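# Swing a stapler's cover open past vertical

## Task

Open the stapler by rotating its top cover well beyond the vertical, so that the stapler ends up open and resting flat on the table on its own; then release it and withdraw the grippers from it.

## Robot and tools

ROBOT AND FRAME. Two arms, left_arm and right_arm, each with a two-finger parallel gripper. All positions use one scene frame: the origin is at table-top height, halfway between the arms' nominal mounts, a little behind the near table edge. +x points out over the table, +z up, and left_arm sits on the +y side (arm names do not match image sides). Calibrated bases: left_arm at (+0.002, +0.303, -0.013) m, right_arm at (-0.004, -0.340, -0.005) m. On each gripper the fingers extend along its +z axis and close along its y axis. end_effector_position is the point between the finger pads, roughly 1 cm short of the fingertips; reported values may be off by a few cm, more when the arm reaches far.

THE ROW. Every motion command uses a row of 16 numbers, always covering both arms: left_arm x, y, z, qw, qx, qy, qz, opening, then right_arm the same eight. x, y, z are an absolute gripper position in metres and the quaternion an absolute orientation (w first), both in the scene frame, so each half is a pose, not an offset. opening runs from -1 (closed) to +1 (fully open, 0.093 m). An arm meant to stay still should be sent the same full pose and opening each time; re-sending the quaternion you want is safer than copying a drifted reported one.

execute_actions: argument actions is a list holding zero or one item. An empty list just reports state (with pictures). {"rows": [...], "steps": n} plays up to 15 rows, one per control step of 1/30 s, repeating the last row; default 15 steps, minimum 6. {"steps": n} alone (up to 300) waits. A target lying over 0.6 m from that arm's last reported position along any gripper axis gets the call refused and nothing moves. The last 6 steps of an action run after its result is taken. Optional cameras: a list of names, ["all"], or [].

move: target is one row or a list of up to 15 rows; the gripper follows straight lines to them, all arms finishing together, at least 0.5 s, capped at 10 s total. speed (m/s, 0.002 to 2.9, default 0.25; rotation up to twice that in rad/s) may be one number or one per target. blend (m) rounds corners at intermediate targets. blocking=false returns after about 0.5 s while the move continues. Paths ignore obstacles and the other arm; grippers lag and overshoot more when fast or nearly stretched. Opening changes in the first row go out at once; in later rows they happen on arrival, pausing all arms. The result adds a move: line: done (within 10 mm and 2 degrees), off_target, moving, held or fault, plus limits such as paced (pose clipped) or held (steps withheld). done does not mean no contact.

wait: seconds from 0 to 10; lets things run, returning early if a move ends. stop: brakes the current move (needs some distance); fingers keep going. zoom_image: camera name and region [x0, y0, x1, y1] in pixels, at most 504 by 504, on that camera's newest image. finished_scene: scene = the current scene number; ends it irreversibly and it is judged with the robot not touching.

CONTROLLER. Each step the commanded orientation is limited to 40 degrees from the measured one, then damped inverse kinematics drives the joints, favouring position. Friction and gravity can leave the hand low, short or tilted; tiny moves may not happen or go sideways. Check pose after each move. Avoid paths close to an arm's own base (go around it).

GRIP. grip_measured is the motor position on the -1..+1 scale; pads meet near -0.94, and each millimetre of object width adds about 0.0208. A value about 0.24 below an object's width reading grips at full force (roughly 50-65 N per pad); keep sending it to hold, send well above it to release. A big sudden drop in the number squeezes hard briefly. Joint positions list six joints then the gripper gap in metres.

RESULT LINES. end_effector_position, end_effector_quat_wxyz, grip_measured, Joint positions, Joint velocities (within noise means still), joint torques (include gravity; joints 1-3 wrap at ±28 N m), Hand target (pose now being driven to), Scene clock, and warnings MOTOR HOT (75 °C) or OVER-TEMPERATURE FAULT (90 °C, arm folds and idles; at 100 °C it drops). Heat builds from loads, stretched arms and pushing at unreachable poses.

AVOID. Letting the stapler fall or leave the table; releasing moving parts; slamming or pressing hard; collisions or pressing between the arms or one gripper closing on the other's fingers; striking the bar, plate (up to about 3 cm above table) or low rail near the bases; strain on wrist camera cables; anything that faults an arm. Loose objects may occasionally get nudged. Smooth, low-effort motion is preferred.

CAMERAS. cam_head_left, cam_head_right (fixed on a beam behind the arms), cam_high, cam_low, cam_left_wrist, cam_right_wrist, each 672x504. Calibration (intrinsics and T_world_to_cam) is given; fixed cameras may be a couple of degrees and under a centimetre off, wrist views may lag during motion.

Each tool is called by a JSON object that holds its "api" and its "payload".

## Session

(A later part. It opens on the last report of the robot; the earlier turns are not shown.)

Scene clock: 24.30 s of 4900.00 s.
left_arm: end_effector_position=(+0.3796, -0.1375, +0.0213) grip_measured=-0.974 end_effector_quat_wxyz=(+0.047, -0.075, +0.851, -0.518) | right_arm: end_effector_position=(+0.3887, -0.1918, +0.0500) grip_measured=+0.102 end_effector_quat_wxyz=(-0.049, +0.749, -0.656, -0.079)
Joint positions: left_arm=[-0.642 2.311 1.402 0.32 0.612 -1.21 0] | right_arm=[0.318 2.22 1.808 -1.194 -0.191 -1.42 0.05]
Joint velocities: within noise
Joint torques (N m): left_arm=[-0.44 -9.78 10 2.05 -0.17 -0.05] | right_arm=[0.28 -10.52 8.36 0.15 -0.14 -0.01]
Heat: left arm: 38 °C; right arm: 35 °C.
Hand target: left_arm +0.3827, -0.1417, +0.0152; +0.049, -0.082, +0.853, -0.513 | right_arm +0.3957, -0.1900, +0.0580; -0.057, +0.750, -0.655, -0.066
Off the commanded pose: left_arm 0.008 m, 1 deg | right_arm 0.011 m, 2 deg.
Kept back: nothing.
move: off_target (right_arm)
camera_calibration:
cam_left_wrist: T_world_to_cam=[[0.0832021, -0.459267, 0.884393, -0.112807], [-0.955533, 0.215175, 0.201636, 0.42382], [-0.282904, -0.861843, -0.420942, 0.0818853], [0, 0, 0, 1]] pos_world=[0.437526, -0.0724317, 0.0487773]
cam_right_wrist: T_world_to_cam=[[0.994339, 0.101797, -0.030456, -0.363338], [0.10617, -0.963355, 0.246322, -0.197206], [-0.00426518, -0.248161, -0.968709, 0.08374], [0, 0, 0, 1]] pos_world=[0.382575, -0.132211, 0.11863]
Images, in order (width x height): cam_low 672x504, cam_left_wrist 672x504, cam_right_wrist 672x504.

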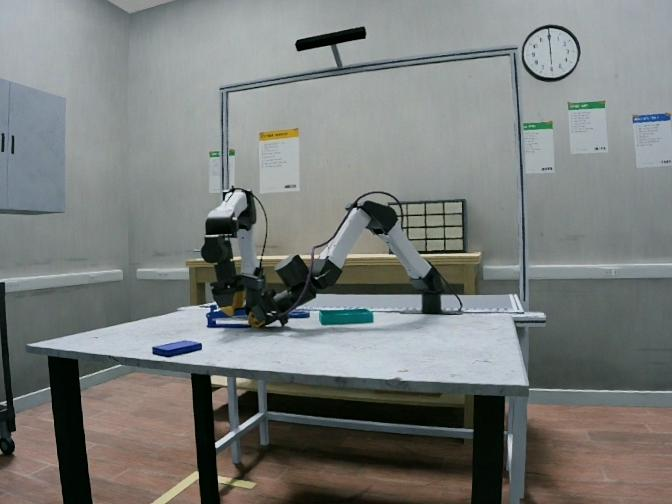

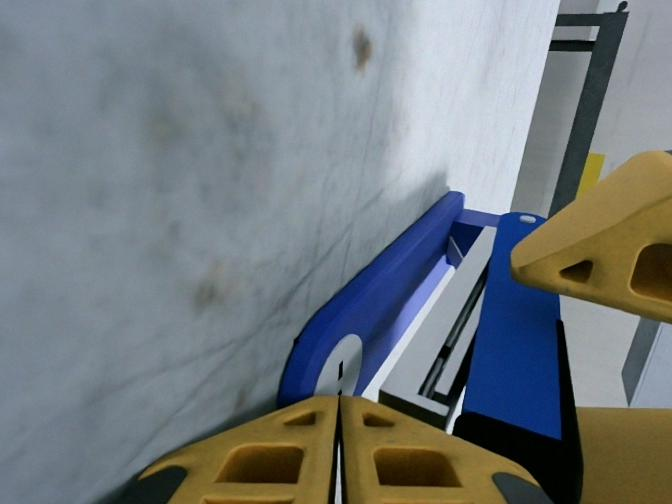

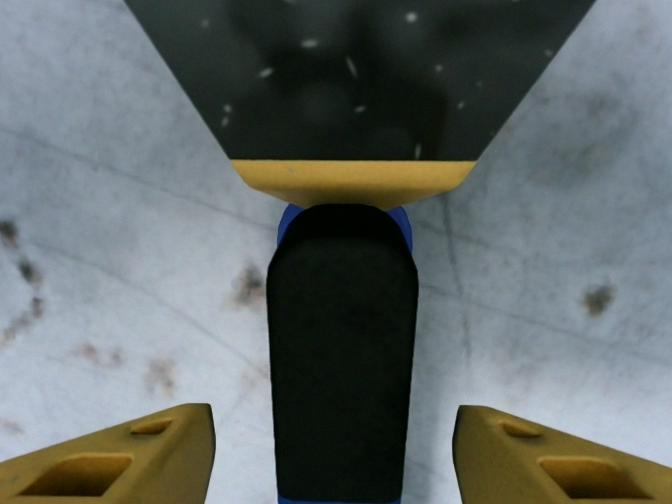

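{"api": "execute_actions", "payload": {"actions": [{"rows":[[0.3832,-0.1435,0.0155,0.0492,-0.0818,0.8532,-0.5128,-0.93,0.396,-0.190,0.058,0.0573,-0.7504,0.6549,0.0656,0.1],[0.3834,-0.1445,0.0165,0.0492,-0.0818,0.8532,-0.5128,-0.89,0.396,-0.190,0.058,0.0573,-0.7504,0.6549,0.0656,0.1],[0.3836,-0.1455,0.0175,0.0492,-0.0818,0.8532,-0.5128,-0.85,0.396,-0.190,0.058,0.0573,-0.7504,0.6549,0.0656,0.1],[0.3838,-0.1465,0.0185,0.0492,-0.0818,0.8532,-0.5128,-0.81,0.396,-0.190,0.058,0.0573,-0.7504,0.6549,0.0656,0.1],[0.384,-0.1475,0.0195,0.0492,-0.0818,0.8532,-0.5128,-0.77,0.396,-0.190,0.058,0.0573,-0.7504,0.6549,0.0656,0.1],[0.3842,-0.1485,0.0205,0.0492,-0.0818,0.8532,-0.5128,-0.73,0.396,-0.190,0.058,0.0573,-0.7504,0.6549,0.0656,0.1],[0.3843,-0.149,0.0215,0.0492,-0.0818,0.8532,-0.5128,-0.69,0.396,-0.190,0.058,0.0573,-0.7504,0.6549,0.0656,0.1],[0.3844,-0.1495,0.0225,0.0492,-0.0818,0.8532,-0.5128,-0.65,0.396,-0.190,0.058,0.0573,-0.7504,0.6549,0.0656,0.1],[0.3845,-0.150,0.0235,0.0492,-0.0818,0.8532,-0.5128,-0.61,0.396,-0.190,0.058,0.0573,-0.7504,0.6549,0.0656,0.1]],"steps":15}]}}

{"api": "wait", "payload": {"seconds": 0.4, "cameras": ["cam_low","cam_right_wrist","cam_left_wrist"]}}

{"api": "zoom_image", "payload": {"camera": "cam_low", "region": [190, 270, 290, 340]}}

Scene clock: 25.30 s of 4900.00 s.
left_arm: end_effector_position=(+0.3828, -0.1432, +0.0279) grip_measured=-0.632 end_effector_quat_wxyz=(+0.050, -0.075, +0.849, -0.521) | right_arm: end_effector_position=(+0.3887, -0.1918, +0.0500) grip_measured=+0.102 end_effector_quat_wxyz=(-0.049, +0.749, -0.656, -0.079)
Joint positions: left_arm=[-0.648 2.314 1.43 0.308 0.606 -1.216 0.015] | right_arm=[0.318 2.22 1.808 -1.194 -0.191 -1.42 0.05]
Joint velocities: left_arm=[-0.017 -0.017 0.129 -0.095 0.022 -0.051 0.043] | right_arm=[within noise]
Joint torques (N m): left_arm=[-0.87 -10.11 10.41 1.99 -0.18 -0.06] | right_arm=[0.31 -10.51 8.4 0.17 -0.12 -0.05]
Heat: left arm: 39 °C; right arm: 35 °C.
Steps of this call (1-21: nothing new was sent; 22-30: this action's first 9). Readings (end_effector_position of left_arm | right_arm):
22: (+0.3798, -0.1376, +0.0216) | (+0.3887, -0.1918, +0.0500)
23: (+0.3800, -0.1381, +0.0217) | (+0.3887, -0.1918, +0.0500)
25: (+0.3810, -0.1393, +0.0235) | (+0.3887, -0.1918, +0.0500)
29: (+0.3826, -0.1423, +0.0270) | (+0.3887, -0.1918, +0.0500)
30: the state above

Scene clock: 25.90 s of 4900.00 s.
left_arm: end_effector_position=(+0.3826, -0.1443, +0.0281) grip_measured=-0.613 end_effector_quat_wxyz=(+0.051, -0.076, +0.850, -0.519) | right_arm: end_effector_position=(+0.3887, -0.1919, +0.0500) grip_measured=+0.102 end_effector_quat_wxyz=(-0.049, +0.749, -0.656, -0.079)
Joint positions: left_arm=[-0.651 2.314 1.436 0.299 0.6 -1.217 0.016] | right_arm=[0.318 2.22 1.808 -1.194 -0.19 -1.42 0.05]
Joint velocities: within noise
Joint torques (N m): left_arm=[-0.69 -10.14 10.71 1.89 -0.15 -0.04] | right_arm=[0.32 -10.45 8.38 0.15 -0.12 -0.02]
Heat: left arm: 39 °C; right arm: 35 °C.
Hand target: left_arm +0.3842, -0.1497, +0.0234; +0.049, -0.082, +0.853, -0.513 | right_arm +0.3957, -0.1901, +0.0580; -0.057, +0.751, -0.655, -0.066
Off the commanded pose: left_arm 0.008 m, 1 deg | right_arm 0.011 m, 2 deg.
Steps of this call (1-6: your previous action's last 6; 7-18: nothing new was sent). Readings (end_effector_position of left_arm | right_arm):
1: (+0.3832, -0.1437, +0.0287) | (+0.3887, -0.1918, +0.0500)
2: (+0.3829, -0.1443, +0.0287) | (+0.3887, -0.1918, +0.0500)
4: (+0.3827, -0.1443, +0.0281) | (+0.3887, -0.1918, +0.0500)
8: (+0.3826, -0.1443, +0.0281) | (+0.3887, -0.1918, +0.0500)
18: the state above
camera_calibration:
cam_left_wrist: T_world_to_cam=[[0.0801407, -0.456808, 0.885948, -0.12069], [-0.95774, 0.211034, 0.195447, 0.427247], [-0.276247, -0.864171, -0.420591, 0.0769094], [0, 0, 0, 1]] pos_world=[0.44011, -0.0788329, 0.055768]
cam_right_wrist: T_world_to_cam=[[0.99435, 0.101714, -0.0303766, -0.363366], [0.106071, -0.963262, 0.24673, -0.197179], [-0.00416471, -0.248558, -0.968608, 0.0835395], [0, 0, 0, 1]] pos_world=[0.382575, -0.132211, 0.118529]
Images, in order (width x height): cam_low 672x504, cam_left_wrist 672x504, cam_right_wrist 672x504.

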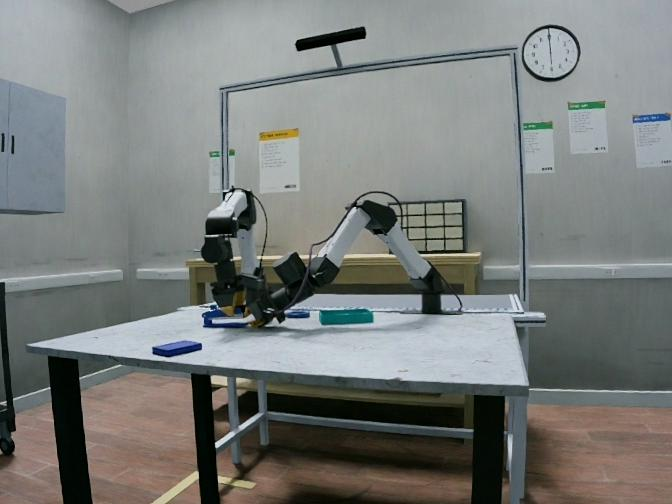

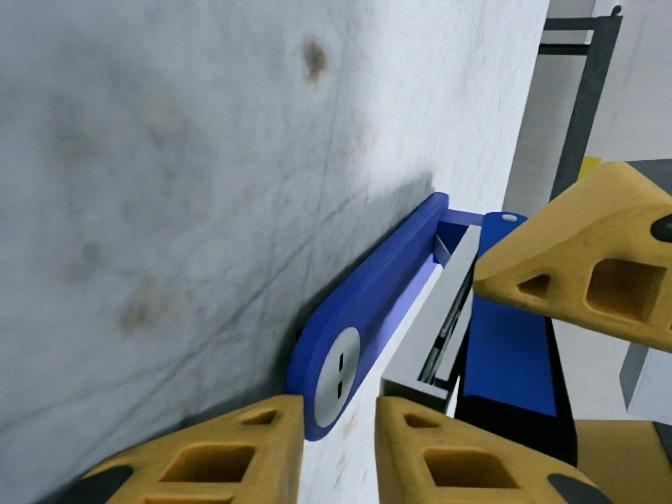

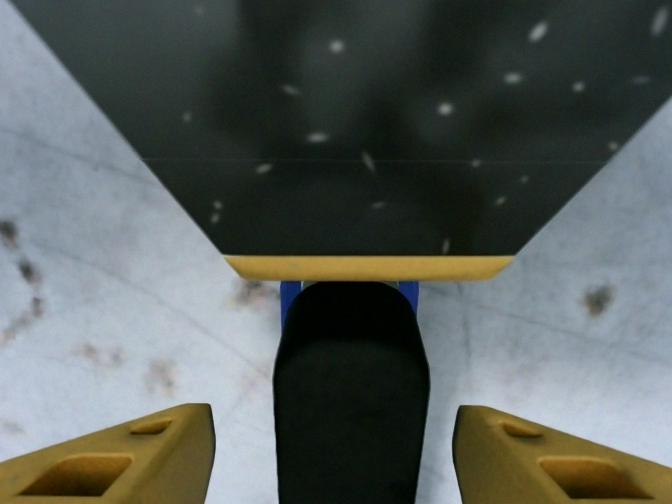

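Scaled by 5.040.

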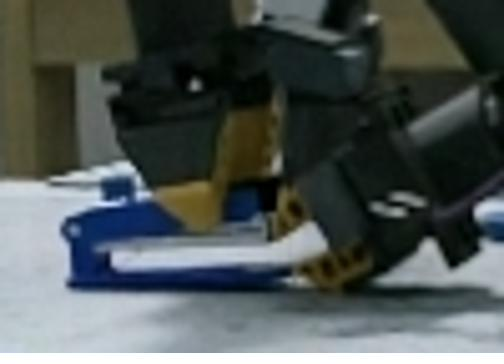

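{"api": "move", "payload": {"target": [[0.3842,-0.1495,0.0235,0.0492,-0.0818,0.8532,-0.5128,-0.61,0.400,-0.190,0.056,0.0573,-0.7504,0.6549,0.0656,0.1],[0.3842,-0.1495,0.0235,0.0492,-0.0818,0.8532,-0.5128,-0.61,0.400,-0.190,0.056,0.0573,-0.7504,0.6549,0.0656,-0.25],[0.3842,-0.1495,0.0235,0.0492,-0.0818,0.8532,-0.5128,-0.61,0.400,-0.190,0.056,0.0573,-0.7504,0.6549,0.0656,-0.4]], "speed": 0.04, "cameras": ["cam_low","cam_right_wrist"]}}

{"api": "zoom_image", "payload": {"camera": "cam_low", "region": [190, 270, 290, 340]}}

Scene clock: 29.03 s of 4900.00 s.
left_arm: end_effector_position=(+0.3827, -0.1442, +0.0280) grip_measured=-0.613 end_effector_quat_wxyz=(+0.051, -0.076, +0.850, -0.519) | right_arm: end_effector_position=(+0.3928, -0.1907, +0.0549) grip_measured=-0.398 end_effector_quat_wxyz=(-0.055, +0.750, -0.655, -0.075)
Joint positions: left_arm=[-0.651 2.314 1.436 0.299 0.6 -1.217 0.016] | right_arm=[0.318 2.22 1.828 -1.198 -0.19 -1.42 0.026]
Joint velocities: within noise
Joint torques (N m): left_arm=[-0.65 -10.26 10.44 1.91 -0.14 -0.03] | right_arm=[0.05 -9.16 8.61 0.2 -0.13 -0.07]
Heat: left arm: 39 °C; right arm: 36 °C.
Hand target: left_arm +0.3840, -0.1492, +0.0234; +0.049, -0.082, +0.853, -0.513 | right_arm +0.3999, -0.1901, +0.0560; -0.058, +0.751, -0.655, -0.065
Off the commanded pose: left_arm 0.007 m, 1 deg | right_arm 0.007 m, 1 deg.
Kept back: nothing.
move: done
camera_calibration:
cam_right_wrist: T_world_to_cam=[[0.994667, 0.101931, -0.0157301, -0.368174], [0.102675, -0.964187, 0.244543, -0.196508], [0.0097597, -0.244854, -0.969511, 0.0838435], [0, 0, 0, 1]] pos_world=[0.385569, -0.131413, 0.12355]
Images, in order (width x height): cam_low 672x504, cam_right_wrist 672x504.

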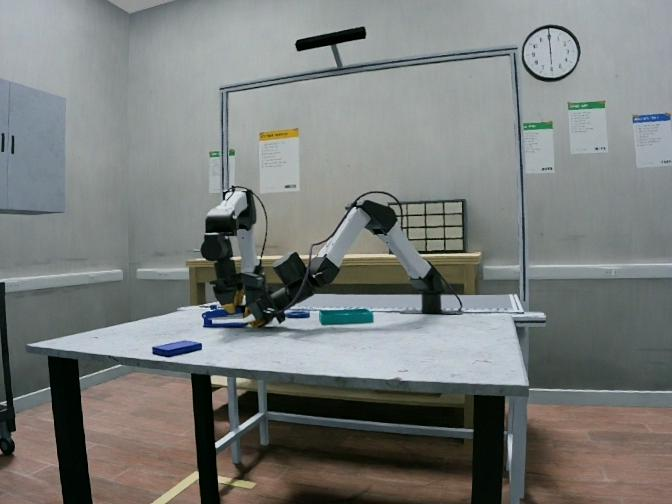

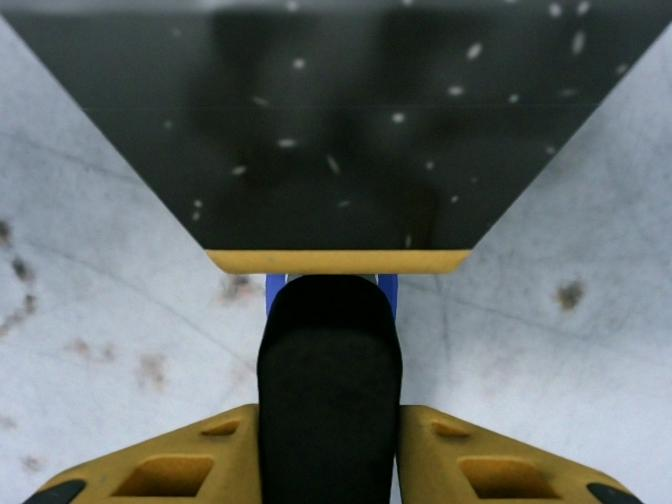

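Scaled by 5.040.

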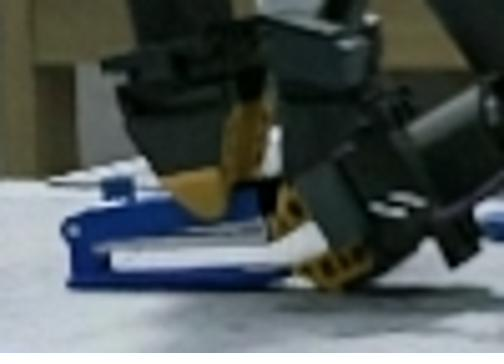

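{"api": "move", "payload": {"target": [[0.3842,-0.1495,0.0235,0.0492,-0.0818,0.8532,-0.5128,-0.61,0.400,-0.190,0.058,0.0573,-0.7504,0.6549,0.0656,-0.54],[0.3842,-0.1495,0.0235,0.0492,-0.0818,0.8532,-0.5128,-0.61,0.400,-0.1965,0.088,0.1647,-0.7292,0.6366,0.1886,-0.54]], "speed": 0.03, "cameras": ["cam_low","cam_right_wrist","cam_left_wrist"]}}

{"api": "zoom_image", "payload": {"camera": "cam_low", "region": [190, 260, 290, 340]}}

Scene clock: 36.30 s of 4900.00 s.
left_arm: end_effector_position=(+0.3853, -0.1473, +0.0340) grip_measured=-0.612 end_effector_quat_wxyz=(+0.056, -0.073, +0.846, -0.525) | right_arm: end_effector_position=(+0.3959, -0.2041, +0.0706) grip_measured=-0.538 end_effector_quat_wxyz=(-0.134, +0.731, -0.647, -0.174)
Joint positions: left_arm=[-0.652 2.314 1.449 0.305 0.599 -1.219 0.016] | right_arm=[0.19 2.22 1.837 -1.237 -0.442 -1.541 0.019]
Joint velocities: within noise
Joint torques (N m): left_arm=[-0.49 -10.33 9.25 1.85 -0.14 -0.02] | right_arm=[-0.7 -11.21 8.54 -0.01 -0.97 -0.2]
Heat: left arm: 41 °C; right arm: 39 °C.
Hand target: left_arm +0.3840, -0.1491, +0.0235; +0.049, -0.082, +0.853, -0.513 | right_arm +0.3997, -0.1968, +0.0880; -0.165, +0.729, -0.637, -0.187
Off the commanded pose: left_arm 0.011 m, 2 deg | right_arm 0.019 m, 4 deg.
Kept back: nothing.
move: off_target (left_arm, right_arm)
camera_calibration:
cam_left_wrist: T_world_to_cam=[[0.0688072, -0.446006, 0.892381, -0.121799], [-0.960188, 0.213153, 0.180568, 0.431037], [-0.270748, -0.869278, -0.413583, 0.0744005], [0, 0, 0, 1]] pos_world=[0.442401, -0.0815251, 0.0616304]
cam_right_wrist: T_world_to_cam=[[0.994633, 0.0961666, -0.0381846, -0.369262], [0.0959216, -0.995355, -0.00819968, -0.199373], [-0.0387958, 0.00449294, -0.999237, 0.168021], [0, 0, 0, 1]] pos_world=[0.392923, -0.163691, 0.152158]
Images, in order (width x height): cam_low 672x504, cam_left_wrist 672x504, cam_right_wrist 672x504.

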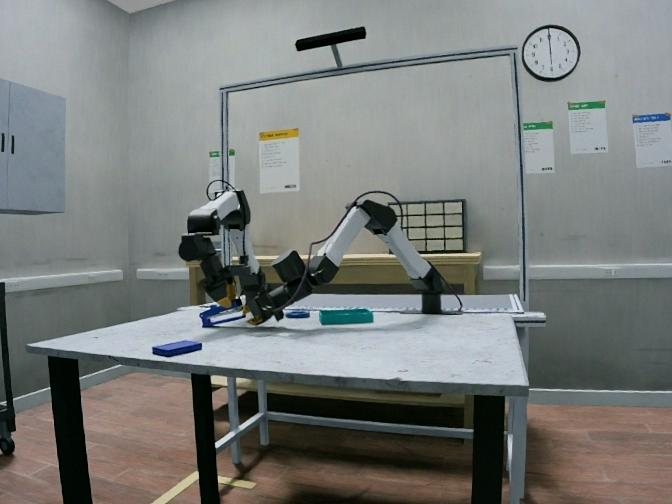

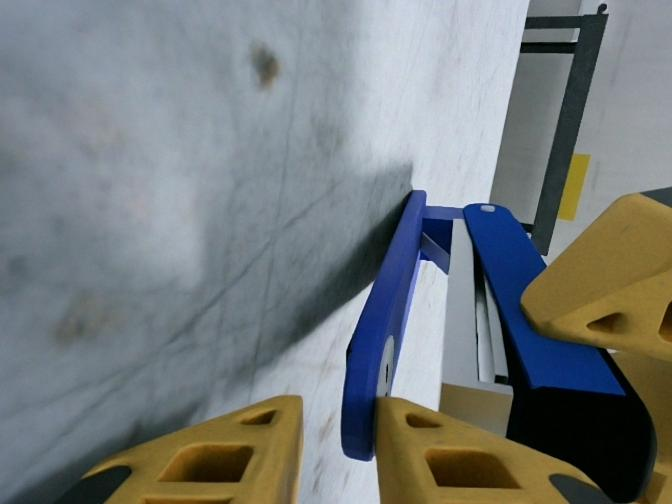

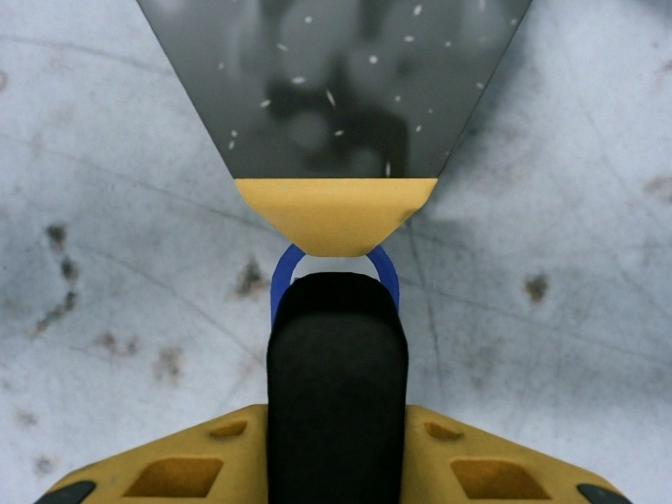

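Scaled by 5.040.

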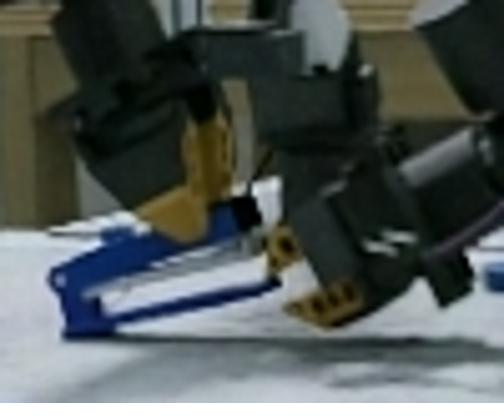

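{"api": "move", "payload": {"target": [[0.381,-0.125,0.030,0.0492,-0.0818,0.8532,-0.5128,-0.61,0.400,-0.1965,0.088,0.1647,-0.7292,0.6366,0.1886,-0.54],[0.378,-0.115,0.065,0.0403,-0.0865,0.9022,-0.4206,-1,0.400,-0.1965,0.088,0.1647,-0.7292,0.6366,0.1886,-0.54],[0.380,-0.138,0.070,0.0403,-0.0865,0.9022,-0.4206,-1,0.400,-0.1965,0.088,0.1647,-0.7292,0.6366,0.1886,-0.54]], "speed": 0.05, "cameras": ["cam_low","cam_right_wrist","cam_left_wrist"]}}

{"api": "zoom_image", "payload": {"camera": "cam_low", "region": [190, 260, 290, 340]}}

Scene clock: 41.70 s of 4900.00 s.
left_arm: end_effector_position=(+0.3755, -0.1375, +0.0749) grip_measured=-0.974 end_effector_quat_wxyz=(+0.040, -0.077, +0.899, -0.430) | right_arm: end_effector_position=(+0.3949, -0.2002, +0.0729) grip_measured=-0.538 end_effector_quat_wxyz=(-0.142, +0.730, -0.643, -0.184)
Joint positions: left_arm=[-0.671 2.211 1.65 -0.235 0.511 -1.11 0] | right_arm=[0.189 2.22 1.838 -1.24 -0.469 -1.547 0.019]
Joint velocities: within noise
Joint torques (N m): left_arm=[0.25 -10.07 11.03 1.69 -0.11 -0.03] | right_arm=[-0.58 -11.19 8.66 0.01 -0.74 -0.13]
Heat: left arm: 43 °C; right arm: 41 °C.
Hand target: left_arm +0.3798, -0.1379, +0.0701; +0.041, -0.086, +0.902, -0.421 | right_arm +0.3997, -0.1967, +0.0879; -0.165, +0.729, -0.637, -0.188
Off the commanded pose: left_arm 0.007 m, 2 deg | right_arm 0.016 m, 3 deg.
Kept back: nothing.
move: off_target (right_arm); target 2's new opening was sent with left_arm's hand 0.025 m and 3 deg from that target
camera_calibration:
cam_left_wrist: T_world_to_cam=[[0.108111, -0.624571, 0.773449, -0.183635], [-0.947291, 0.171296, 0.270734, 0.394869], [-0.301581, -0.761951, -0.573132, 0.135467], [0, 0, 0, 1]] pos_world=[0.434763, -0.0791135, 0.112768]
cam_right_wrist: T_world_to_cam=[[0.994001, 0.1021, -0.0391998, -0.367015], [0.100719, -0.994273, -0.0357221, -0.195107], [-0.0426225, 0.0315597, -0.998593, 0.177206], [0, 0, 0, 1]] pos_world=[0.392018, -0.16211, 0.155601]
Images, in order (width x height): cam_low 672x504, cam_left_wrist 672x504, cam_right_wrist 672x504.

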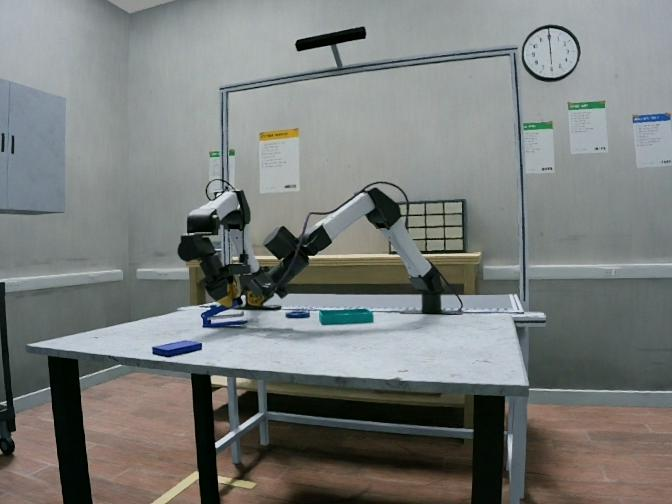

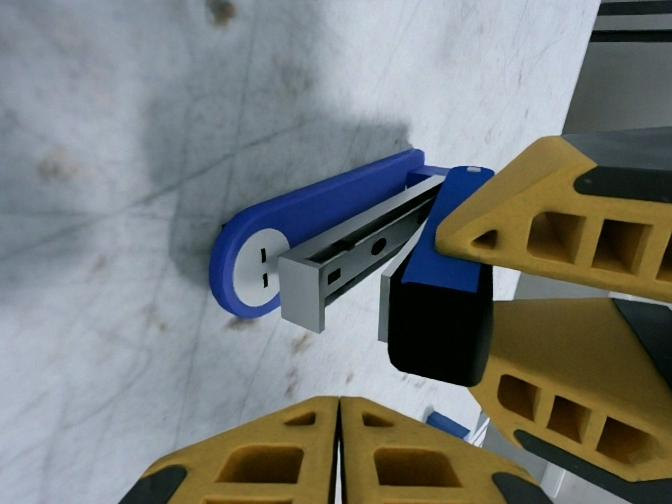

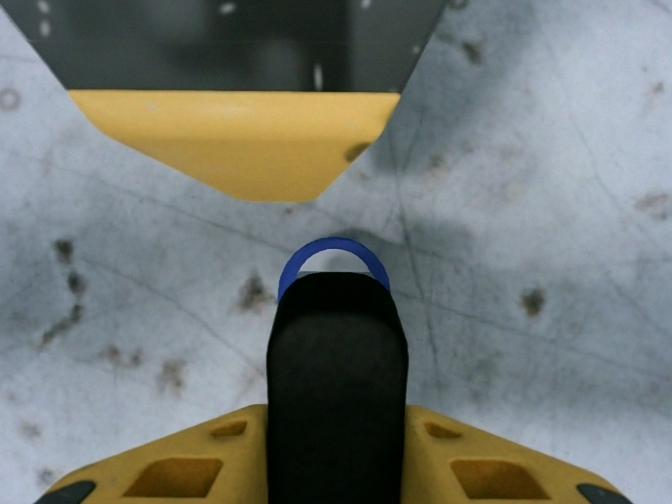

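Scaled by 5.040.

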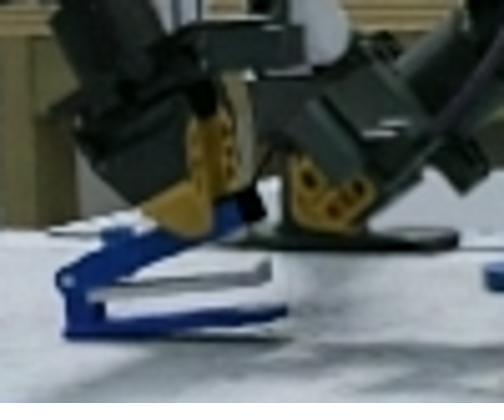

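{"api": "move", "payload": {"target": [[0.378,-0.125,0.075,0.0403,-0.0865,0.9022,-0.4206,-1,0.402,-0.203,0.098,0.203,-0.716,0.625,0.233,-0.56],[0.378,-0.125,0.075,0.0403,-0.0865,0.9022,-0.4206,-1,0.402,-0.212,0.109,0.241,-0.7008,0.6118,0.276,-0.56]], "speed": 0.03, "cameras": ["cam_low","cam_right_wrist","cam_left_wrist"]}}

{"api": "zoom_image", "payload": {"camera": "cam_low", "region": [180, 250, 290, 340]}}

Scene clock: 46.60 s of 4900.00 s.
left_arm: end_effector_position=(+0.3793, -0.1331, +0.0741) grip_measured=-0.974 end_effector_quat_wxyz=(+0.040, -0.083, +0.899, -0.428) | right_arm: end_effector_position=(+0.3961, -0.2153, +0.1004) grip_measured=-0.559 end_effector_quat_wxyz=(-0.222, +0.704, -0.620, -0.266)
Joint positions: left_arm=[-0.661 2.211 1.65 -0.241 0.51 -1.111 0] | right_arm=[0.075 2.238 1.887 -1.349 -0.699 -1.693 0.018]
Joint velocities: left_arm=[within noise] | right_arm=[-0.007 -0.002 -0.022 0.007 -0.022 -0.007 -0.005]
Joint torques (N m): left_arm=[1.09 -13.34 6.63 1.66 0.02 0.11] | right_arm=[-0.55 -9.4 8.8 -0.14 -0.9 -0.11]
Heat: left arm: 44 °C; right arm: 43 °C.
Hand target: left_arm +0.3781, -0.1251, +0.0750; +0.040, -0.087, +0.902, -0.421 | right_arm +0.4018, -0.2122, +0.1090; -0.242, +0.701, -0.612, -0.275
Off the commanded pose: left_arm 0.008 m, 1 deg | right_arm 0.011 m, 3 deg.
Kept back: nothing.
move: off_target (right_arm)
camera_calibration:
cam_left_wrist: T_world_to_cam=[[0.118057, -0.626492, 0.770435, -0.184411], [-0.947926, 0.160016, 0.275374, 0.396301], [-0.295801, -0.762825, -0.574978, 0.137282], [0, 0, 0, 1]] pos_world=[0.438044, -0.0742241, 0.11188]
cam_right_wrist: T_world_to_cam=[[0.993798, 0.105533, -0.0350466, -0.365276], [0.0921423, -0.957944, -0.271759, -0.174308], [-0.0622523, 0.266844, -0.961727, 0.25987], [0, 0, 0, 1]] pos_world=[0.395249, -0.197774, 0.189753]
Images, in order (width x height): cam_low 672x504, cam_left_wrist 672x504, cam_right_wrist 672x504.

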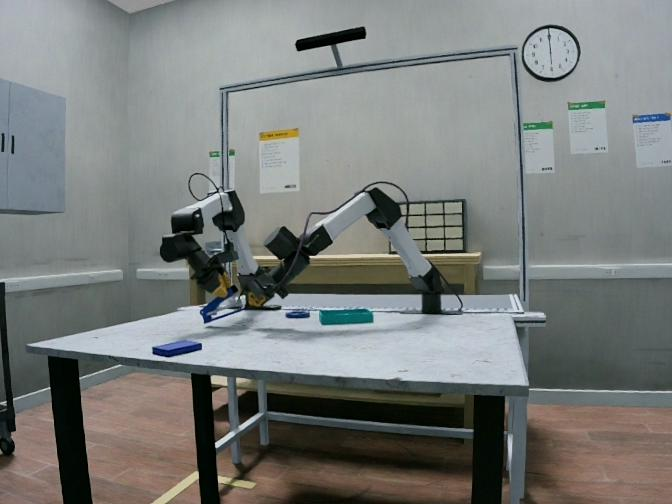

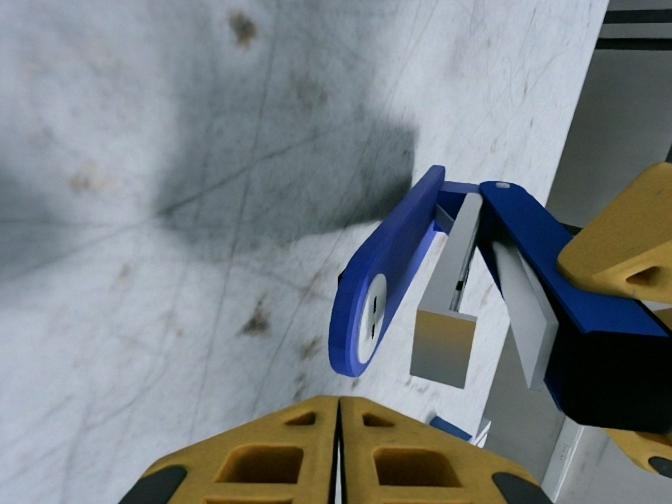

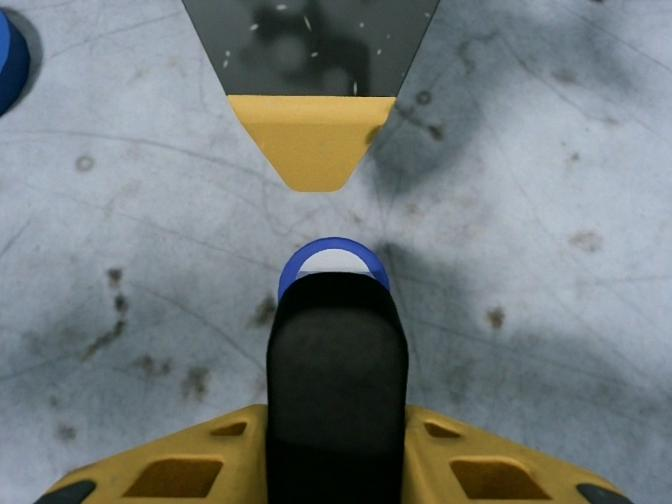

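Scaled by 4.582.

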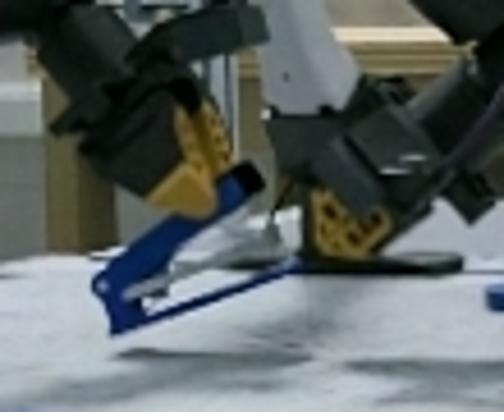

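{"api": "execute_actions", "payload": {"actions": [], "cameras": ["all"]}}

{"api": "zoom_image", "payload": {"camera": "cam_low", "region": [180, 250, 290, 340]}}

Scene clock: 48.17 s of 4900.00 s.
left_arm: end_effector_position=(+0.3793, -0.1331, +0.0741) grip_measured=-0.974 end_effector_quat_wxyz=(+0.040, -0.083, +0.899, -0.428) | right_arm: end_effector_position=(+0.3957, -0.2150, +0.1007) grip_measured=-0.557 end_effector_quat_wxyz=(-0.222, +0.704, -0.619, -0.268)
Joint positions: left_arm=[-0.661 2.211 1.65 -0.241 0.51 -1.111 0] | right_arm=[0.075 2.238 1.888 -1.352 -0.701 -1.695 0.018]
Joint velocities: within noise
Joint torques (N m): left_arm=[1.07 -13.31 6.6 1.67 0.02 0.11] | right_arm=[-0.49 -9.24 8.79 -0.14 -0.92 -0.16]
Heat: left arm: 45 °C; right arm: 43 °C.
Hand target: left_arm +0.3781, -0.1252, +0.0750; +0.040, -0.087, +0.902, -0.421 | right_arm +0.4018, -0.2122, +0.1091; -0.242, +0.701, -0.612, -0.275
Off the commanded pose: left_arm 0.008 m, 1 deg | right_arm 0.011 m, 3 deg.
Steps of this call (1-47: nothing new was sent). Readings (end_effector_position of left_arm | right_arm):
1: (+0.3793, -0.1331, +0.0741) | (+0.3960, -0.2152, +0.1004)
2: (+0.3793, -0.1331, +0.0741) | (+0.3960, -0.2152, +0.1005)
4: (+0.3793, -0.1331, +0.0741) | (+0.3959, -0.2151, +0.1005)
8: (+0.3793, -0.1331, +0.0741) | (+0.3957, -0.2151, +0.1006)
47: the state above
camera_calibration:
cam_left_wrist: T_world_to_cam=[[0.118057, -0.626492, 0.770435, -0.184411], [-0.947926, 0.160016, 0.275374, 0.396301], [-0.295801, -0.762825, -0.574978, 0.137282], [0, 0, 0, 1]] pos_world=[0.438044, -0.0742241, 0.11188]
cam_right_wrist: T_world_to_cam=[[0.993609, 0.107108, -0.0356289, -0.364377], [0.093351, -0.957161, -0.274094, -0.173946], [-0.0634604, 0.269016, -0.961043, 0.260982], [0, 0, 0, 1]] pos_world=[0.394848, -0.197675, 0.190155]

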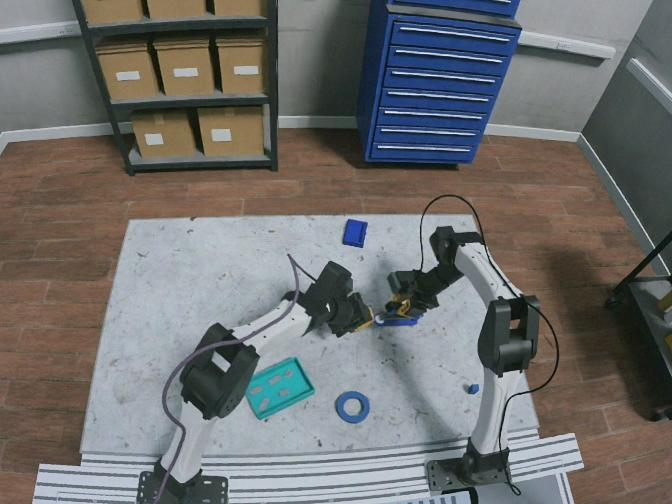

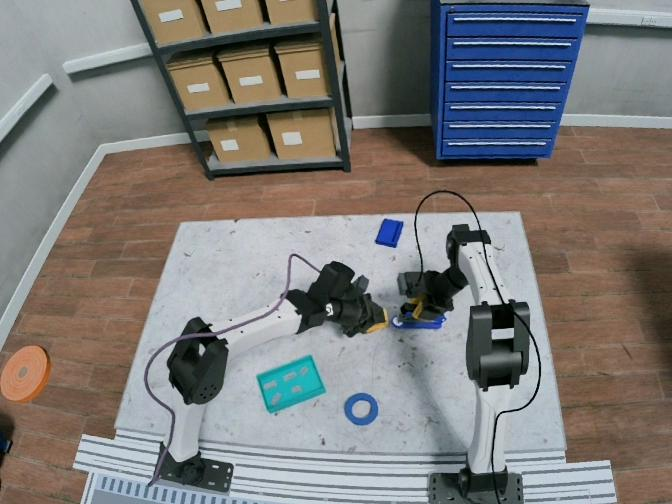

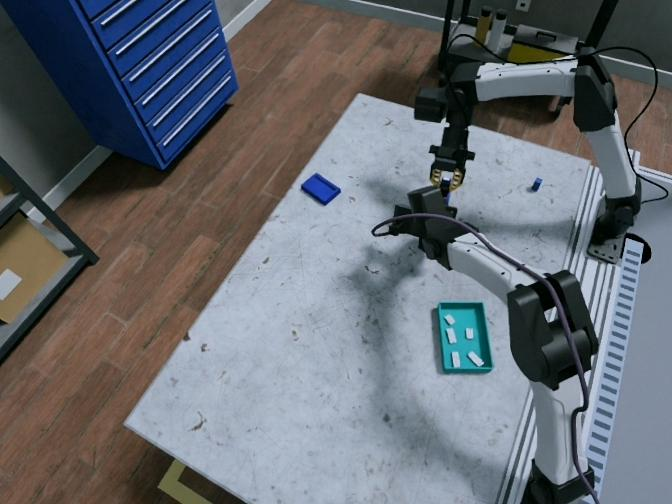

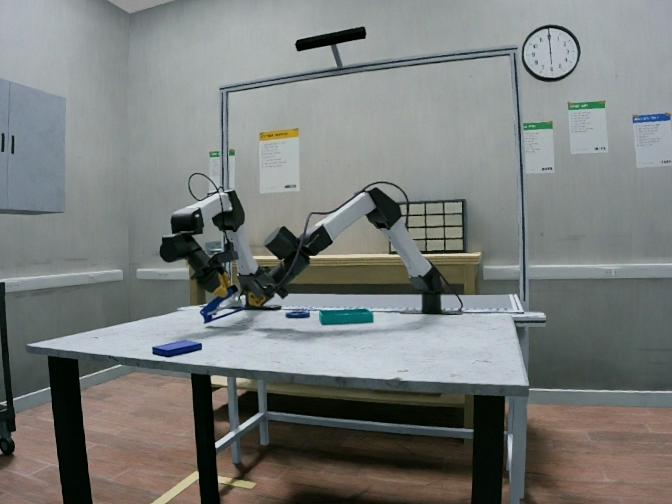

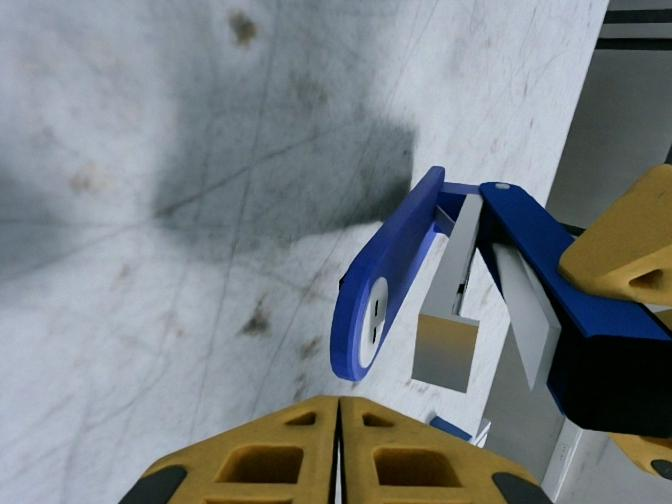

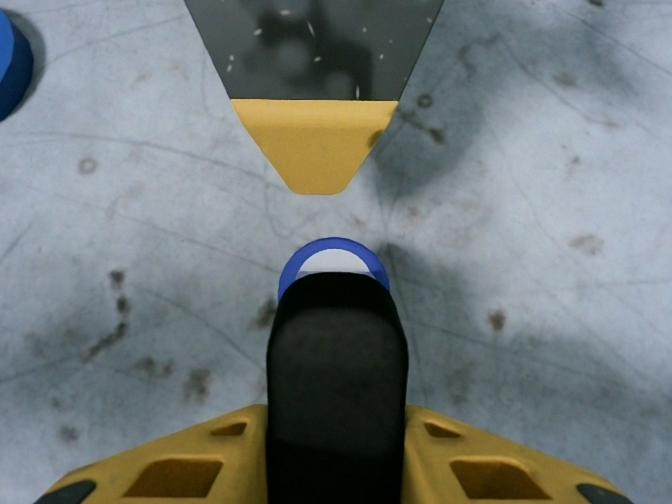

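Scaled by 4.582.

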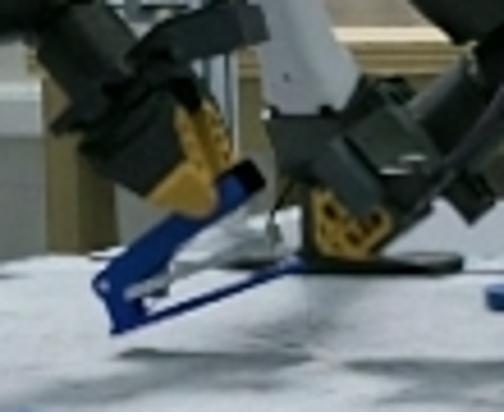

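{"api": "move", "payload": {"target": [[0.3785,-0.125,0.095,0.0403,-0.0865,0.9022,-0.4206,-1,0.4018,-0.2122,0.1091,0.242,-0.701,0.612,0.275,-0.56],[0.3795,-0.142,0.095,0.0403,-0.0865,0.9022,-0.4206,-1,0.4018,-0.2122,0.1091,0.242,-0.701,0.612,0.275,-0.56]], "speed": 0.04, "cameras": ["cam_low","cam_left_wrist","cam_right_wrist"]}}

{"api": "zoom_image", "payload": {"camera": "cam_low", "region": [180, 250, 290, 340]}}

Scene clock: 50.17 s of 4900.00 s.
left_arm: end_effector_position=(+0.3776, -0.1393, +0.0914) grip_measured=-0.974 end_effector_quat_wxyz=(+0.037, -0.082, +0.901, -0.425) | right_arm: end_effector_position=(+0.3957, -0.2150, +0.1008) grip_measured=-0.556 end_effector_quat_wxyz=(-0.222, +0.704, -0.619, -0.268)
Joint positions: left_arm=[-0.673 2.207 1.721 -0.322 0.506 -1.116 0] | right_arm=[0.075 2.238 1.888 -1.352 -0.702 -1.695 0.018]
Joint velocities: left_arm=[within noise] | right_arm=[0.007 0.017 0.012 0.022 0.007 -0.051 -0.004]
Joint torques (N m): left_arm=[-0.32 -11.32 11.28 1.63 -0.13 -0.02] | right_arm=[-0.62 -9.47 8.51 -0.14 -0.89 -0.15]
Heat: left arm: 45 °C; right arm: 44 °C.
Hand target: left_arm +0.3795, -0.1419, +0.0951; +0.041, -0.087, +0.902, -0.421 | right_arm +0.4016, -0.2124, +0.1092; -0.242, +0.701, -0.612, -0.274
Off the commanded pose: left_arm 0.005 m, 1 deg | right_arm 0.011 m, 3 deg.
Kept back: nothing.
move: off_target (right_arm)
camera_calibration:
cam_left_wrist: T_world_to_cam=[[0.120089, -0.631708, 0.765848, -0.202531], [-0.945343, 0.162805, 0.282525, 0.389659], [-0.303157, -0.757917, -0.57763, 0.145729], [0, 0, 0, 1]] pos_world=[0.436862, -0.0809287, 0.129197]
cam_right_wrist: T_world_to_cam=[[0.993609, 0.107121, -0.0355848, -0.364379], [0.0933494, -0.957048, -0.274489, -0.173821], [-0.06346, 0.269413, -0.960932, 0.261136], [0, 0, 0, 1]] pos_world=[0.394848, -0.197676, 0.190256]
Images, in order (width x height): cam_low 672x504, cam_left_wrist 672x504, cam_right_wrist 672x504.

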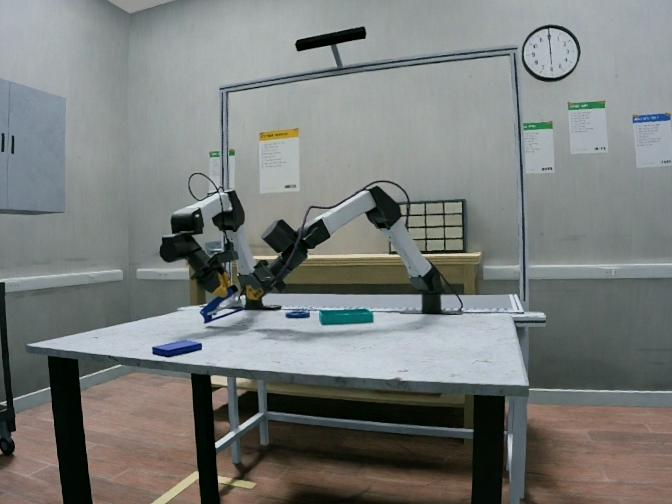

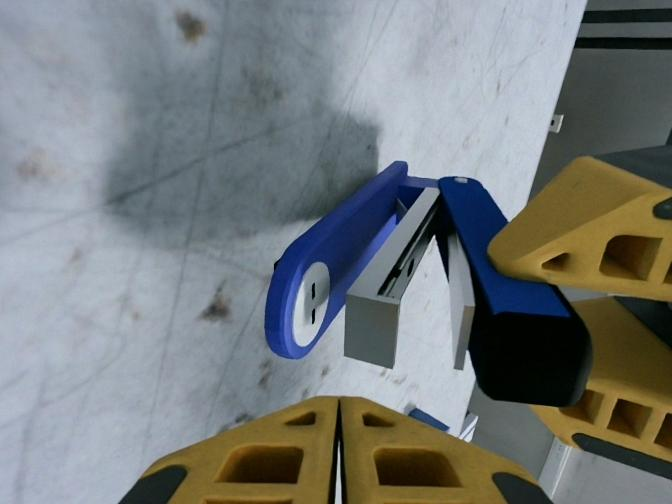

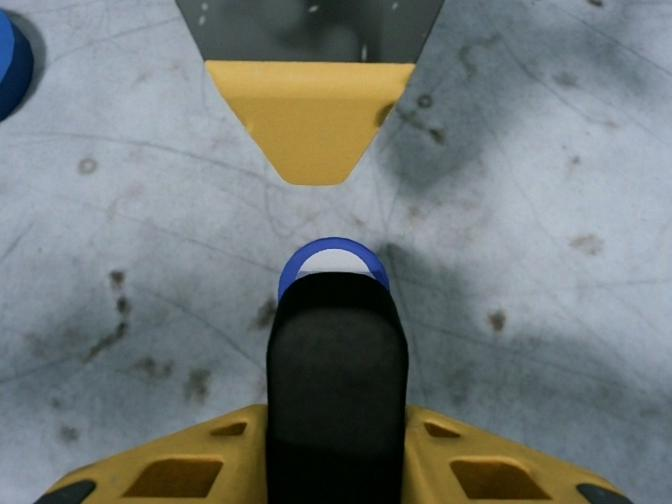

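Scaled by 4.582.

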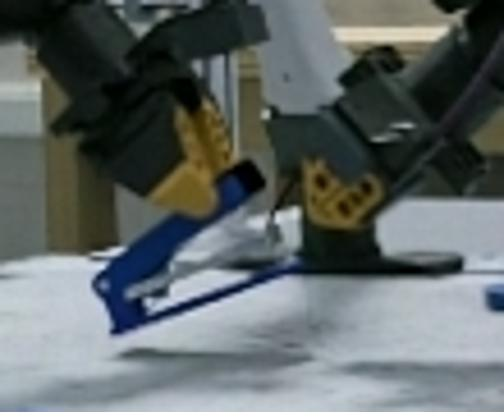

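{"api": "move", "payload": {"target": [[0.381,-0.153,0.092,0.0403,-0.0865,0.9022,-0.4206,-1,0.4018,-0.2122,0.1091,0.242,-0.701,0.612,0.275,-0.56],[0.381,-0.153,0.062,0.0403,-0.0865,0.9022,-0.4206,-1,0.4018,-0.2122,0.1091,0.242,-0.701,0.612,0.275,-0.56]], "speed": 0.03, "cameras": ["cam_low","cam_left_wrist","cam_right_wrist"]}}

{"api": "zoom_image", "payload": {"camera": "cam_low", "region": [180, 250, 290, 340]}}

Scene clock: 52.40 s of 4900.00 s.
left_arm: end_effector_position=(+0.3811, -0.1538, +0.0768) grip_measured=-0.974 end_effector_quat_wxyz=(+0.041, -0.079, +0.898, -0.430) | right_arm: end_effector_position=(+0.3957, -0.2150, +0.1008) grip_measured=-0.560 end_effector_quat_wxyz=(-0.222, +0.704, -0.619, -0.268)
Joint positions: left_arm=[-0.69 2.264 1.745 -0.268 0.494 -1.128 0] | right_arm=[0.075 2.238 1.888 -1.352 -0.702 -1.695 0.018]
Joint velocities: left_arm=[within noise] | right_arm=[-0.007 -0.007 0.002 0.007 -0.081 0.022 -0.005]
Joint torques (N m): left_arm=[-0.08 -10.73 6.94 2.07 -0.14 -0.04] | right_arm=[-0.68 -9.48 8.53 -0.13 -0.89 -0.16]
Heat: left arm: 46 °C; right arm: 45 °C.
Hand target: left_arm +0.3808, -0.1527, +0.0620; +0.040, -0.086, +0.902, -0.420 | right_arm +0.4016, -0.2124, +0.1092; -0.242, +0.701, -0.612, -0.274
Off the commanded pose: left_arm 0.015 m, 1 deg | right_arm 0.011 m, 3 deg.
Kept back: nothing.
move: off_target (left_arm, right_arm)
camera_calibration:
cam_left_wrist: T_world_to_cam=[[0.109544, -0.624261, 0.773497, -0.19634], [-0.948244, 0.167708, 0.269643, 0.402327], [-0.298049, -0.763002, -0.573581, 0.124279], [0, 0, 0, 1]] pos_world=[0.440053, -0.0952157, 0.114668]
cam_right_wrist: T_world_to_cam=[[0.993609, 0.107121, -0.0355848, -0.364379], [0.0933494, -0.957048, -0.274489, -0.173821], [-0.06346, 0.269413, -0.960932, 0.261136], [0, 0, 0, 1]] pos_world=[0.394848, -0.197676, 0.190256]
Images, in order (width x height): cam_low 672x504, cam_left_wrist 672x504, cam_right_wrist 672x504.

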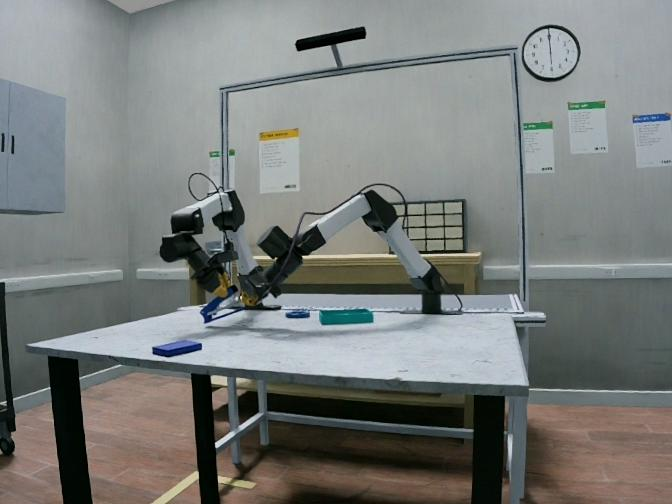

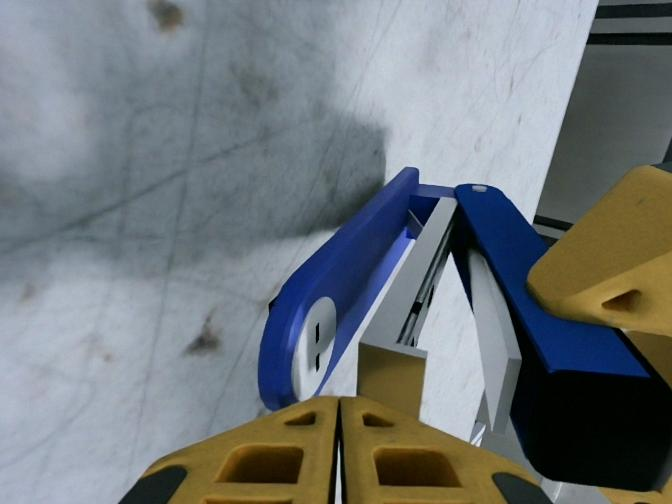

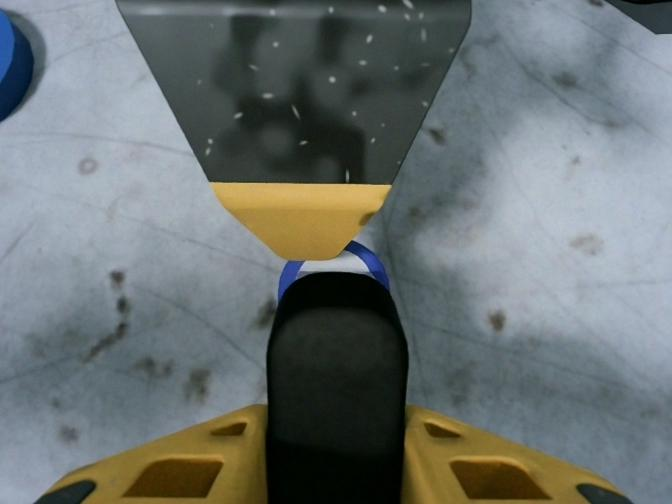

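Scaled by 4.582.

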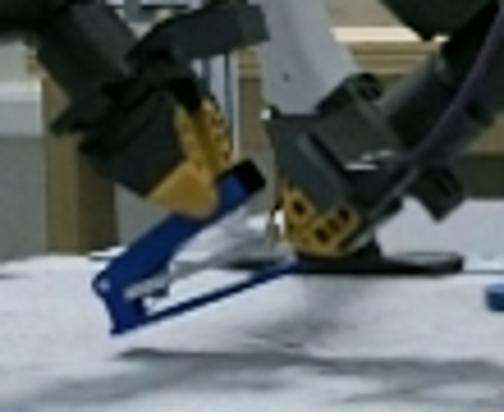

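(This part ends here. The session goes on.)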